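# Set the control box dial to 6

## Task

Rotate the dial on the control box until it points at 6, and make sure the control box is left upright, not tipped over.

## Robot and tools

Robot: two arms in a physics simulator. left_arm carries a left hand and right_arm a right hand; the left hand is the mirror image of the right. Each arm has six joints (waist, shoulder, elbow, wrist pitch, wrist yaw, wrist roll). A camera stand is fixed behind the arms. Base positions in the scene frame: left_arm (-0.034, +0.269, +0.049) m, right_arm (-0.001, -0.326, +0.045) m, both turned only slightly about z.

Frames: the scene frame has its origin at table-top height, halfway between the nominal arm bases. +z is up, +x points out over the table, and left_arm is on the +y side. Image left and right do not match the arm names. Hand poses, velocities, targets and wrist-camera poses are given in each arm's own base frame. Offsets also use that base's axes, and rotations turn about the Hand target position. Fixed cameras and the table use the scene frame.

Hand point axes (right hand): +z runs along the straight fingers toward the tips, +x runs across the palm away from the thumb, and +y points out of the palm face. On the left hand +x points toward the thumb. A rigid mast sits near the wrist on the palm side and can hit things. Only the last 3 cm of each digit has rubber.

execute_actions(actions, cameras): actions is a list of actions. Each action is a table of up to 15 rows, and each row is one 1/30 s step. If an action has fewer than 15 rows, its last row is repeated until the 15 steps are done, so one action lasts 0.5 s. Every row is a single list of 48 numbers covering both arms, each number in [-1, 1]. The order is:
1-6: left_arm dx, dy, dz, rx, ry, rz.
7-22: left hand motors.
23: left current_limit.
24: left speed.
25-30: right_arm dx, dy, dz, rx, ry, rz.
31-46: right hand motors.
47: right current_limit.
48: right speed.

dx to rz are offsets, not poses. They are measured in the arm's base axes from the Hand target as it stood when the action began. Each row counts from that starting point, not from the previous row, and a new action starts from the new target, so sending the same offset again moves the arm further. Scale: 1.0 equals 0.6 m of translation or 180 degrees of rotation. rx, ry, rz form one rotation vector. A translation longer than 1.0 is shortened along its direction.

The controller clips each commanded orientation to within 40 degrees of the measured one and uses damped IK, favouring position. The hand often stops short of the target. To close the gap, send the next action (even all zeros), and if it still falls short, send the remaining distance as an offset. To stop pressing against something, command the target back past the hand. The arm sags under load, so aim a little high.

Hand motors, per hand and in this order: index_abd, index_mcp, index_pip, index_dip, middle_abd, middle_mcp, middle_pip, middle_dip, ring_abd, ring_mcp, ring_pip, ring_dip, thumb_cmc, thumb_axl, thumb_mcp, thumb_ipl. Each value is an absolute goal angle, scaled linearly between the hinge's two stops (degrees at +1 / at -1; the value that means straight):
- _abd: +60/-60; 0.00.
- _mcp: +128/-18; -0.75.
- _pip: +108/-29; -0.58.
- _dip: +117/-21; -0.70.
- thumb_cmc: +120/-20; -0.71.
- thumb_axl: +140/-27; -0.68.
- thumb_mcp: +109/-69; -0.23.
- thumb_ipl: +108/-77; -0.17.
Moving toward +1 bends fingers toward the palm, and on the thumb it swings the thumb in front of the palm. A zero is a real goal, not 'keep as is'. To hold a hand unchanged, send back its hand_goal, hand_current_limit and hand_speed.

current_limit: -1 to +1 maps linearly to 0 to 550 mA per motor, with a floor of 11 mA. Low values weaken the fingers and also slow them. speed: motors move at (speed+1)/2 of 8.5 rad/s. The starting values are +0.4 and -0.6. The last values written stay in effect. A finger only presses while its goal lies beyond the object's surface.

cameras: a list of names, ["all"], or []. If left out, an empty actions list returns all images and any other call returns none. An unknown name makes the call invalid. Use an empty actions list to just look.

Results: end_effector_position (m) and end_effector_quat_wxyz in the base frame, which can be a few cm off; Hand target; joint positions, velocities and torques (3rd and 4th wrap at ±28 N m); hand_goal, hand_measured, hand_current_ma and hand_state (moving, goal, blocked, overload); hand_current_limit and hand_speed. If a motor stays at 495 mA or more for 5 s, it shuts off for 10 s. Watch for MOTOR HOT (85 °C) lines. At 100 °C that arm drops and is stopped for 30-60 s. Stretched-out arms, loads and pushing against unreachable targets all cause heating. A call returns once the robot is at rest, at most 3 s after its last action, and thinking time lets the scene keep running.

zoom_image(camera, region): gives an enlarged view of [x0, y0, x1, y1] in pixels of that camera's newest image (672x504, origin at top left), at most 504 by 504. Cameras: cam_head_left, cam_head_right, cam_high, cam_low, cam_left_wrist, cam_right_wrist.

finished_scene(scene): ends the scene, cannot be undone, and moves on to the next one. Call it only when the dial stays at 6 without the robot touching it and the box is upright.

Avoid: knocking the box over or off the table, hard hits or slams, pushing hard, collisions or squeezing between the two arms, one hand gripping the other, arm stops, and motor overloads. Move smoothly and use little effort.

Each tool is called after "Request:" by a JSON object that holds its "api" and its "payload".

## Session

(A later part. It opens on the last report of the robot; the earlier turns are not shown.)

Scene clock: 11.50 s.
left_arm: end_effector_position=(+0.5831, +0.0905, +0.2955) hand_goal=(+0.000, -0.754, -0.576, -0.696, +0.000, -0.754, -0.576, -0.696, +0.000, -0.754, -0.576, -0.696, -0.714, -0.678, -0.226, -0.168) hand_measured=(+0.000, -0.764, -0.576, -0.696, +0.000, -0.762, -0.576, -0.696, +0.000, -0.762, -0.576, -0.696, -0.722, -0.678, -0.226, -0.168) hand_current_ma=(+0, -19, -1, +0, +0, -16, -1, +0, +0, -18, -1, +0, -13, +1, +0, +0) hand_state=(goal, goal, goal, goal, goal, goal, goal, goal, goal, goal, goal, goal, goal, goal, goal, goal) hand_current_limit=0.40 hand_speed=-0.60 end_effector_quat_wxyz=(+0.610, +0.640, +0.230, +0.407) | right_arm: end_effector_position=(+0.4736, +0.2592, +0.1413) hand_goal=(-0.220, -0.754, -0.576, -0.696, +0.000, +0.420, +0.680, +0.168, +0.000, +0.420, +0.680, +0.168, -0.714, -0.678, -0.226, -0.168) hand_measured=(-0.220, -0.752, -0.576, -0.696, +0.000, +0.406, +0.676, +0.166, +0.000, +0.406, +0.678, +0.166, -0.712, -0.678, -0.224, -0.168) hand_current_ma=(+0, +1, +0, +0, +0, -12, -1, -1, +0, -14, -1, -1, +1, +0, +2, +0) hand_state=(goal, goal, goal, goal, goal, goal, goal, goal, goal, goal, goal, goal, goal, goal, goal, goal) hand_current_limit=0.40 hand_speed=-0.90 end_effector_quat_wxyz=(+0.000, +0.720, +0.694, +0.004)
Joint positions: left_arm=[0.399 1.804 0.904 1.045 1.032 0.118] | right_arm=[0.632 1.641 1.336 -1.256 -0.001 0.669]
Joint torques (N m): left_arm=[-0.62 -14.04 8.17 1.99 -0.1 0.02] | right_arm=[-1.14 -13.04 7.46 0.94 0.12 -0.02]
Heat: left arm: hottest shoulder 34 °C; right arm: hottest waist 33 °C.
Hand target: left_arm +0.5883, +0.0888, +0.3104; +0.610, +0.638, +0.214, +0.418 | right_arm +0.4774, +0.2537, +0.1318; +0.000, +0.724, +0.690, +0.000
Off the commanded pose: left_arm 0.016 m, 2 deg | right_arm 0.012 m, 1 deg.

Request:
{"api": "execute_actions", "payload": {"actions": [[[0,0,0,0,0,0,0,-0.754,-0.576,-0.696,0,-0.754,-0.576,-0.696,0,-0.754,-0.576,-0.696,-0.714,-0.678,-0.226,-0.168,0.4,-0.6,0,0,0,0,0,0,0.04,-0.754,-0.576,-0.696,0,0.42,0.68,0.168,0,0.42,0.68,0.168,-0.714,-0.678,-0.226,-0.168,0.4,-0.9]]], "cameras": ["cam_head_left","cam_high","cam_low"]}}

Request:
{"api": "zoom_image", "payload": {"camera": "cam_head_left", "region": [275, 215, 345, 275]}}

Request:
{"api": "zoom_image", "payload": {"camera": "cam_high", "region": [320, 310, 400, 380]}}

Request:
{"api": "zoom_image", "payload": {"camera": "cam_low", "region": [230, 230, 290, 270]}}

Scene clock: 12.60 s.
left_arm: end_effector_position=(+0.5831, +0.0905, +0.2955) hand_goal=(+0.000, -0.754, -0.576, -0.696, +0.000, -0.754, -0.576, -0.696, +0.000, -0.754, -0.576, -0.696, -0.714, -0.678, -0.226, -0.168) hand_measured=(+0.000, -0.764, -0.576, -0.696, +0.000, -0.762, -0.576, -0.696, +0.000, -0.762, -0.576, -0.696, -0.722, -0.678, -0.226, -0.168) hand_current_ma=(+0, -19, -1, +0, +0, -16, -1, +0, +0, -18, -1, +0, -13, +1, +0, +0) hand_state=(goal, goal, goal, goal, goal, goal, goal, goal, goal, goal, goal, goal, goal, goal, goal, goal) hand_current_limit=0.40 hand_speed=-0.60 end_effector_quat_wxyz=(+0.610, +0.640, +0.230, +0.407) | right_arm: end_effector_position=(+0.4748, +0.2544, +0.1401) hand_goal=(+0.040, -0.754, -0.576, -0.696, +0.000, +0.420, +0.680, +0.168, +0.000, +0.420, +0.680, +0.168, -0.714, -0.678, -0.226, -0.168) hand_measured=(-0.014, -0.766, -0.582, -0.698, +0.000, +0.406, +0.676, +0.166, +0.000, +0.406, +0.678, +0.166, -0.712, -0.678, -0.224, -0.168) hand_current_ma=(-81, -10, -3, -1, +0, -12, -1, -1, +0, -14, -1, -1, +1, +0, +2, +0) hand_state=(blocked, goal, goal, goal, goal, goal, goal, goal, goal, goal, goal, goal, goal, goal, goal, goal) hand_current_limit=0.40 hand_speed=-0.90 end_effector_quat_wxyz=(+0.003, +0.722, +0.692, +0.002)
Joint positions: left_arm=[0.399 1.804 0.904 1.045 1.032 0.118] | right_arm=[0.626 1.641 1.332 -1.256 0.005 0.669]
Joint torques (N m): left_arm=[-0.56 -13.92 8.16 1.99 -0.1 0.02] | right_arm=[-0.5 -13.22 7.76 0.92 -0.08 -0.02]
Heat: left arm: hottest shoulder 34 °C; right arm: hottest waist 33 °C.
Hand target: left_arm +0.5883, +0.0888, +0.3104; +0.610, +0.638, +0.214, +0.418 | right_arm +0.4774, +0.2537, +0.1318; +0.000, +0.724, +0.690, +0.000
Off the commanded pose: left_arm 0.016 m, 2 deg | right_arm 0.009 m, 0 deg.
Images, in order (width x height): cam_head_left 672x504, cam_high 672x504, cam_low 672x504.

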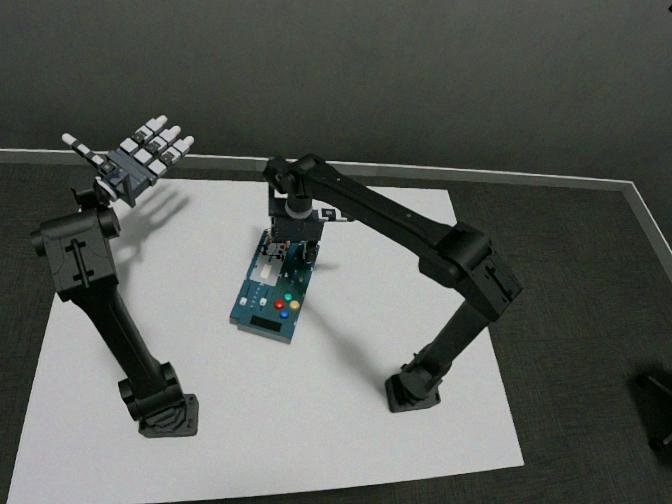

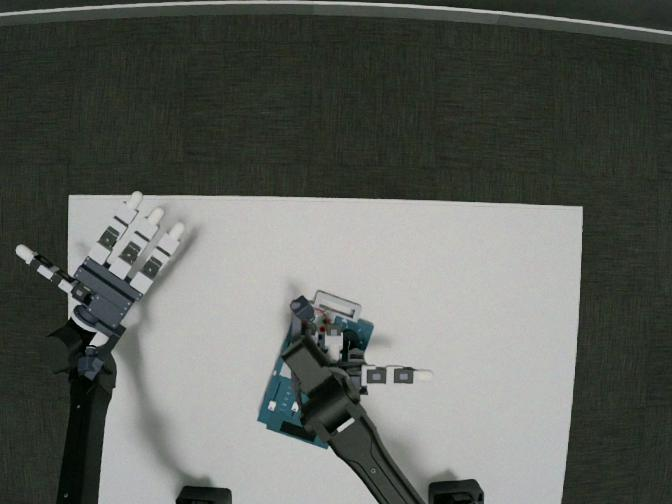

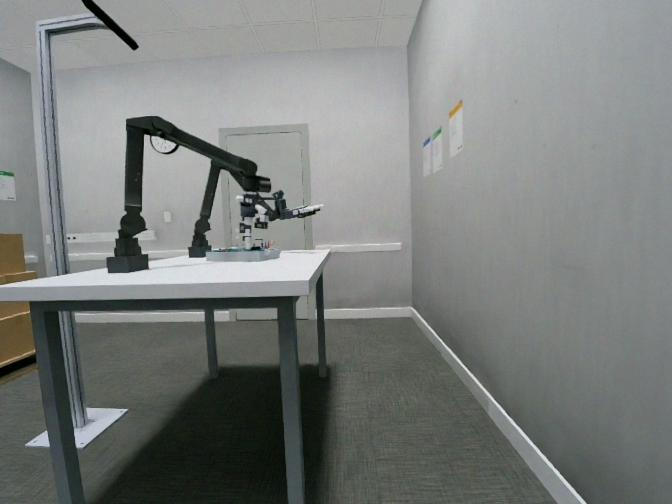

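Scaled by 7.200 from the camera's 672x504 image, which has a finer 960x720 frame.

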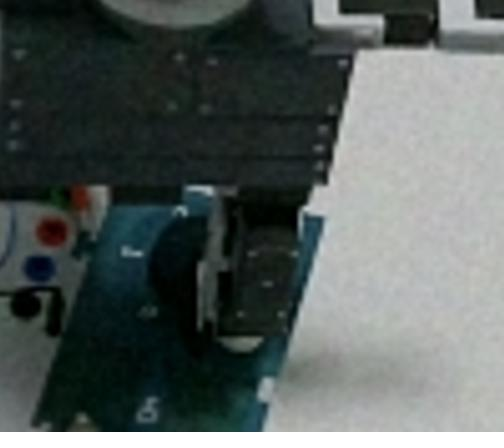

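Scaled by 6.300 from the camera's 672x504 image, which has a finer 960x720 frame.

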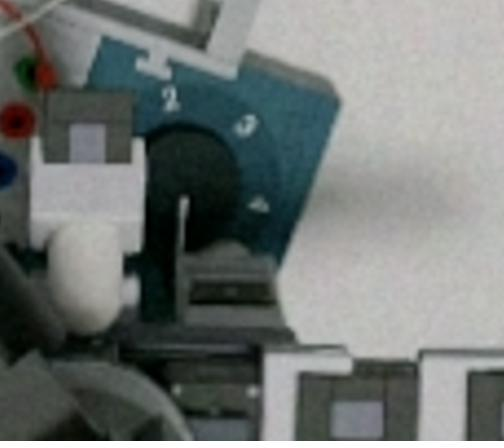

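Scaled by 8.400 from the camera's 672x504 image, which has a finer 960x720 frame.

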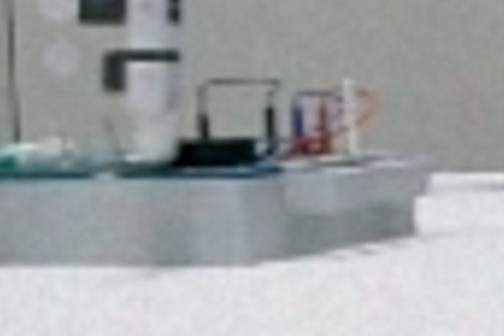

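Request:
{"api": "execute_actions", "payload": {"actions": [[[0,0,0,0,0,0,0,-0.754,-0.576,-0.696,0,-0.754,-0.576,-0.696,0,-0.754,-0.576,-0.696,-0.714,-0.678,-0.226,-0.168,0.4,-0.6,0,0,0,0,0,0,0.22,-0.754,-0.576,-0.696,0,0.42,0.68,0.168,0,0.42,0.68,0.168,-0.714,-0.678,-0.226,-0.168,0.4,-0.9]]], "cameras": ["cam_head_left","cam_head_right","cam_high","cam_low"]}}

Request:
{"api": "zoom_image", "payload": {"camera": "cam_head_left", "region": [275, 215, 345, 275]}}

Request:
{"api": "zoom_image", "payload": {"camera": "cam_high", "region": [320, 310, 400, 380]}}

Request:
{"api": "zoom_image", "payload": {"camera": "cam_low", "region": [230, 230, 290, 270]}}

Scene clock: 13.50 s.
left_arm: end_effector_position=(+0.5831, +0.0905, +0.2955) hand_goal=(+0.000, -0.754, -0.576, -0.696, +0.000, -0.754, -0.576, -0.696, +0.000, -0.754, -0.576, -0.696, -0.714, -0.678, -0.226, -0.168) hand_measured=(+0.000, -0.764, -0.576, -0.696, +0.000, -0.762, -0.576, -0.696, +0.000, -0.762, -0.576, -0.696, -0.722, -0.678, -0.226, -0.168) hand_current_ma=(+0, -19, -1, +0, +0, -16, -1, +0, +0, -18, -1, +0, -13, +1, +0, +0) hand_state=(goal, goal, goal, goal, goal, goal, goal, goal, goal, goal, goal, goal, goal, goal, goal, goal) hand_current_limit=0.40 hand_speed=-0.60 end_effector_quat_wxyz=(+0.610, +0.640, +0.230, +0.407) | right_arm: end_effector_position=(+0.4745, +0.2548, +0.1399) hand_goal=(+0.220, -0.754, -0.576, -0.696, +0.000, +0.420, +0.680, +0.168, +0.000, +0.420, +0.680, +0.168, -0.714, -0.678, -0.226, -0.168) hand_measured=(+0.202, -0.758, -0.580, -0.698, +0.000, +0.406, +0.676, +0.166, +0.000, +0.406, +0.678, +0.166, -0.712, -0.678, -0.224, -0.168) hand_current_ma=(-15, -2, -2, -1, +0, -12, -1, -1, +0, -14, -1, -1, +1, +0, +2, +0) hand_state=(goal, goal, goal, goal, goal, goal, goal, goal, goal, goal, goal, goal, goal, goal, goal, goal) hand_current_limit=0.40 hand_speed=-0.90 end_effector_quat_wxyz=(+0.001, +0.722, +0.692, +0.002)
Joint positions: left_arm=[0.399 1.804 0.904 1.045 1.032 0.118] | right_arm=[0.626 1.641 1.332 -1.256 0.001 0.669]
Joint torques (N m): left_arm=[-0.56 -13.92 8.13 2 -0.1 0.01] | right_arm=[-0.44 -13.1 7.77 0.95 0.03 -0.03]
Heat: left arm: hottest shoulder 34 °C; right arm: hottest elbow 34 °C.
Hand target: left_arm +0.5883, +0.0888, +0.3104; +0.610, +0.638, +0.214, +0.418 | right_arm +0.4774, +0.2537, +0.1319; +0.000, +0.724, +0.690, +0.000
Off the commanded pose: left_arm 0.016 m, 2 deg | right_arm 0.009 m, 0 deg.
Images, in order (width x height): cam_head_left 672x504, cam_head_right 672x504, cam_high 672x504, cam_low 672x504.

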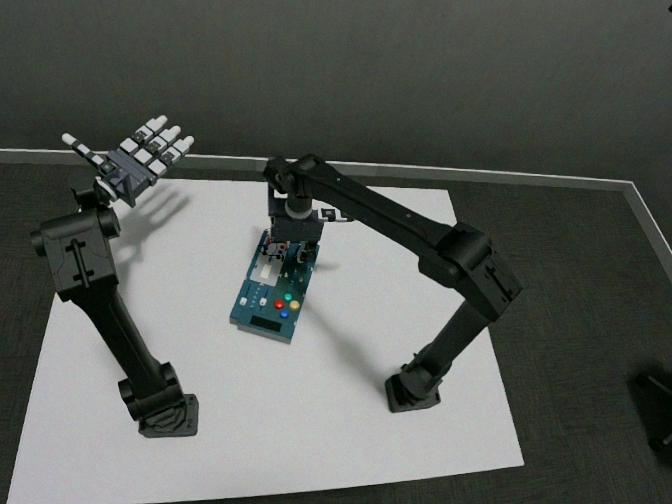

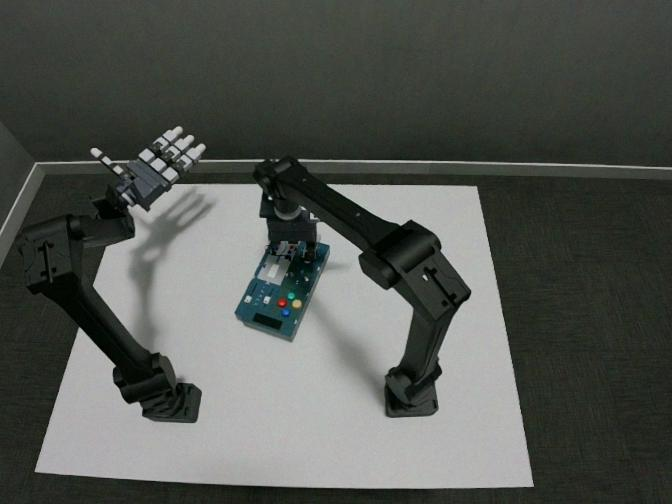

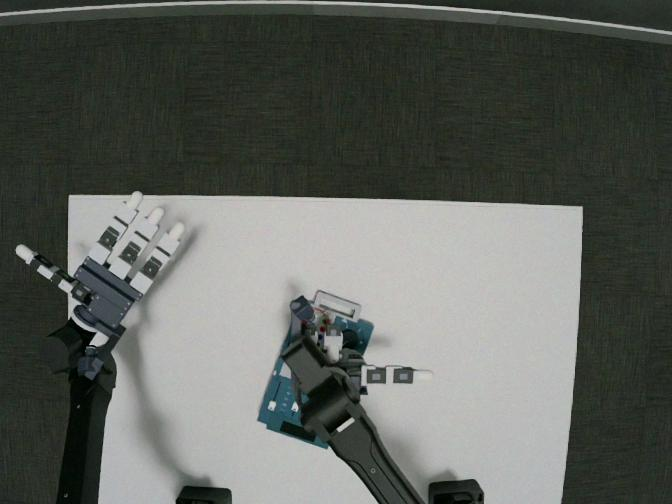

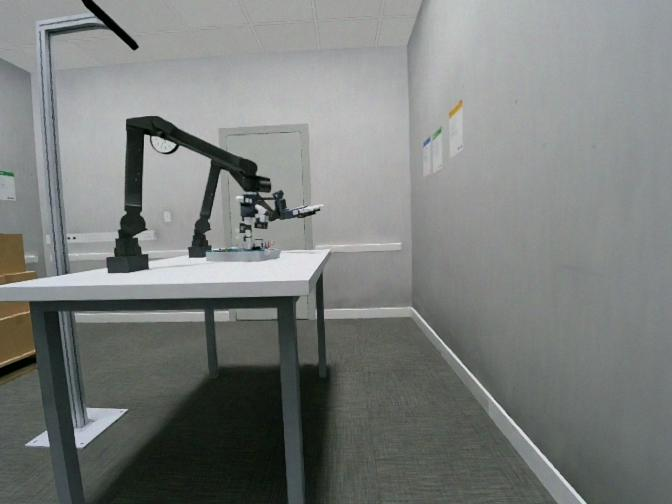

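Scaled by 7.200 from the camera's 672x504 image, which has a finer 960x720 frame.

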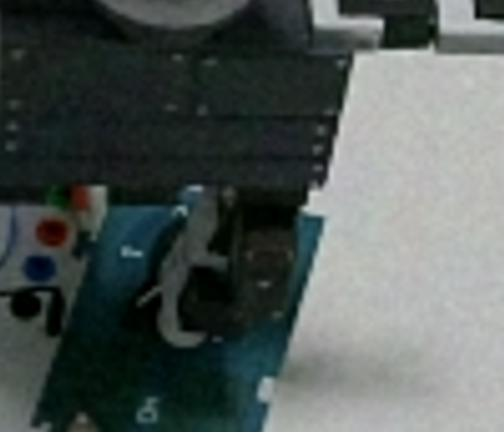

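Scaled by 6.300 from the camera's 672x504 image, which has a finer 960x720 frame.

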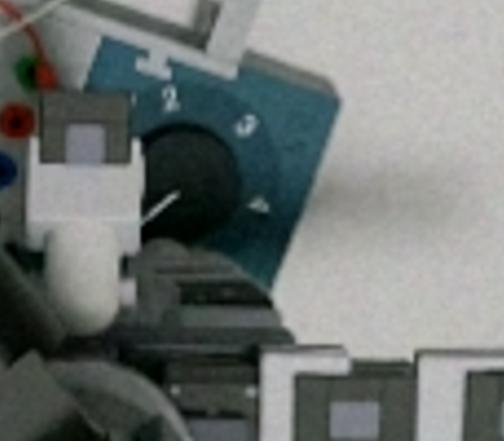

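Scaled by 8.400 from the camera's 672x504 image, which has a finer 960x720 frame.

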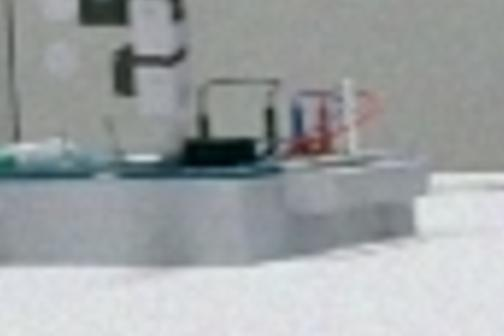

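Request:
{"api": "execute_actions", "payload": {"actions": [[[0,0,0,0,0,0,0,-0.754,-0.576,-0.696,0,-0.754,-0.576,-0.696,0,-0.754,-0.576,-0.696,-0.714,-0.678,-0.226,-0.168,0.4,-0.6,0,0,0.015,0,0,0,0.08,-0.754,-0.576,-0.696,0,0.42,0.68,0.168,0,0.42,0.68,0.168,-0.714,-0.678,-0.226,-0.168,0.4,-0.8]],[[0,0,0,0,0,0,0,-0.754,-0.576,-0.696,0,-0.754,-0.576,-0.696,0,-0.754,-0.576,-0.696,-0.714,-0.678,-0.226,-0.168,0.4,-0.6,0,0,0.1,0,0,0,0.0,-0.754,-0.576,-0.696,0,0.42,0.68,0.168,0,0.42,0.68,0.168,-0.714,-0.678,-0.226,-0.168,0.4,-0.8]],[[0,0,0,0,0,0,0,-0.754,-0.576,-0.696,0,-0.754,-0.576,-0.696,0,-0.754,-0.576,-0.696,-0.714,-0.678,-0.226,-0.168,0.4,-0.6,0,-0.08,0.1,0,0,0,0.0,-0.754,-0.576,-0.696,0,0.42,0.68,0.168,0,0.42,0.68,0.168,-0.714,-0.678,-0.226,-0.168,0.4,-0.8]],[[0,0,0,0,0,0,0,-0.754,-0.576,-0.696,0,-0.754,-0.576,-0.696,0,-0.754,-0.576,-0.696,-0.714,-0.678,-0.226,-0.168,0.4,-0.6,0.02,-0.25,0.02,0,0,0,0.0,-0.754,-0.576,-0.696,0,0.42,0.68,0.168,0,0.42,0.68,0.168,-0.714,-0.678,-0.226,-0.168,0.4,-0.8]]], "cameras": ["cam_head_left","cam_high","cam_right_wrist"]}}

Request:
{"api": "zoom_image", "payload": {"camera": "cam_high", "region": [320, 315, 380, 365]}}

Request:
{"api": "zoom_image", "payload": {"camera": "cam_head_left", "region": [270, 225, 330, 275]}}

Scene clock: 16.57 s.
left_arm: end_effector_position=(+0.5831, +0.0905, +0.2955) hand_goal=(+0.000, -0.754, -0.576, -0.696, +0.000, -0.754, -0.576, -0.696, +0.000, -0.754, -0.576, -0.696, -0.714, -0.678, -0.226, -0.168) hand_measured=(+0.000, -0.764, -0.576, -0.696, +0.000, -0.762, -0.576, -0.696, +0.000, -0.762, -0.576, -0.696, -0.722, -0.678, -0.226, -0.168) hand_current_ma=(+0, -19, -1, +0, +0, -16, -1, +0, +0, -18, -1, +0, -13, +1, +0, +0) hand_state=(goal, goal, goal, goal, goal, goal, goal, goal, goal, goal, goal, goal, goal, goal, goal, goal) hand_current_limit=0.40 hand_speed=-0.60 end_effector_quat_wxyz=(+0.610, +0.640, +0.230, +0.407) | right_arm: end_effector_position=(+0.4882, +0.0504, +0.2690) hand_goal=(+0.000, -0.754, -0.576, -0.696, +0.000, +0.420, +0.680, +0.168, +0.000, +0.420, +0.680, +0.168, -0.714, -0.678, -0.226, -0.168) hand_measured=(+0.002, -0.752, -0.578, -0.698, +0.000, +0.406, +0.678, +0.166, +0.000, +0.406, +0.678, +0.166, -0.712, -0.678, -0.222, -0.168) hand_current_ma=(+0, +0, -1, -1, +0, -12, -1, -1, +0, -14, -1, -1, +0, +0, +2, +0) hand_state=(goal, goal, goal, goal, goal, goal, goal, goal, goal, goal, goal, goal, goal, goal, goal, goal) hand_current_limit=0.40 hand_speed=-0.80 end_effector_quat_wxyz=(+0.002, +0.731, +0.682, +0.000)
Joint positions: left_arm=[0.399 1.804 0.904 1.045 1.032 0.118] | right_arm=[0.195 1.415 1.418 -1.571 0.003 0.264]
Joint torques (N m): left_arm=[-0.67 -13.92 8.16 2 -0.1 0.01] | right_arm=[0.5 -11.28 9.61 0.09 -0.04 -0.14]
Heat: left arm: hottest elbow 35 °C; right arm: hottest elbow 34 °C.
Hand target: left_arm +0.5883, +0.0888, +0.3104; +0.610, +0.638, +0.214, +0.418 | right_arm +0.4893, +0.0557, +0.2727; +0.000, +0.724, +0.689, +0.000
Off the commanded pose: left_arm 0.016 m, 2 deg | right_arm 0.007 m, 1 deg.
Images, in order (width x height): cam_head_left 672x504, cam_high 672x504, cam_right_wrist 672x504.

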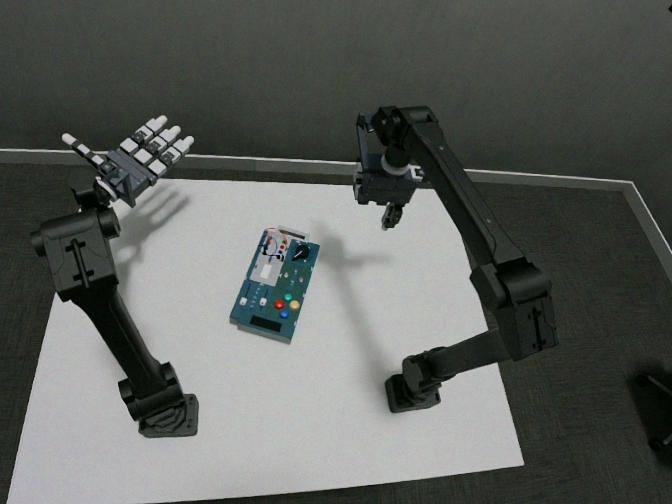

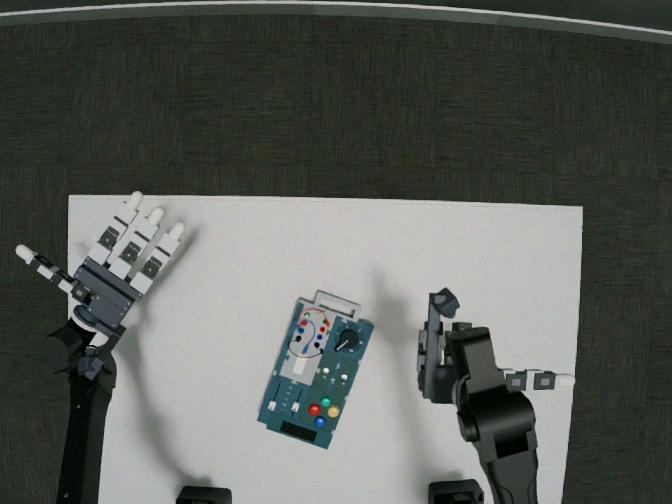

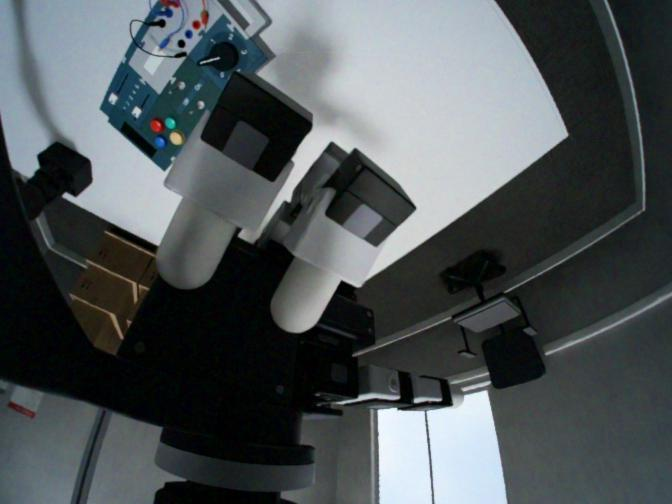

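Scaled by 8.400 from the camera's 672x504 image, which has a finer 960x720 frame.

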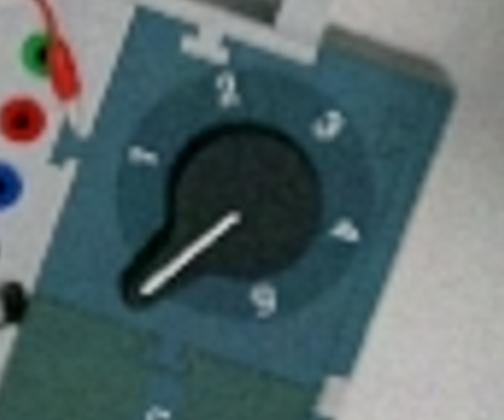

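Scaled by 8.400 from the camera's 672x504 image, which has a finer 960x720 frame.

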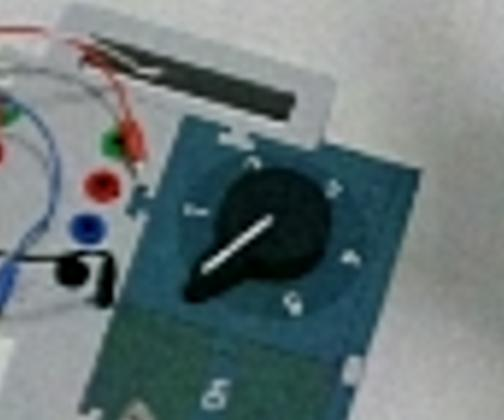

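Request:
{"api": "finished_scene", "payload": {"scene": 2}}

The scene is finished: the task was done.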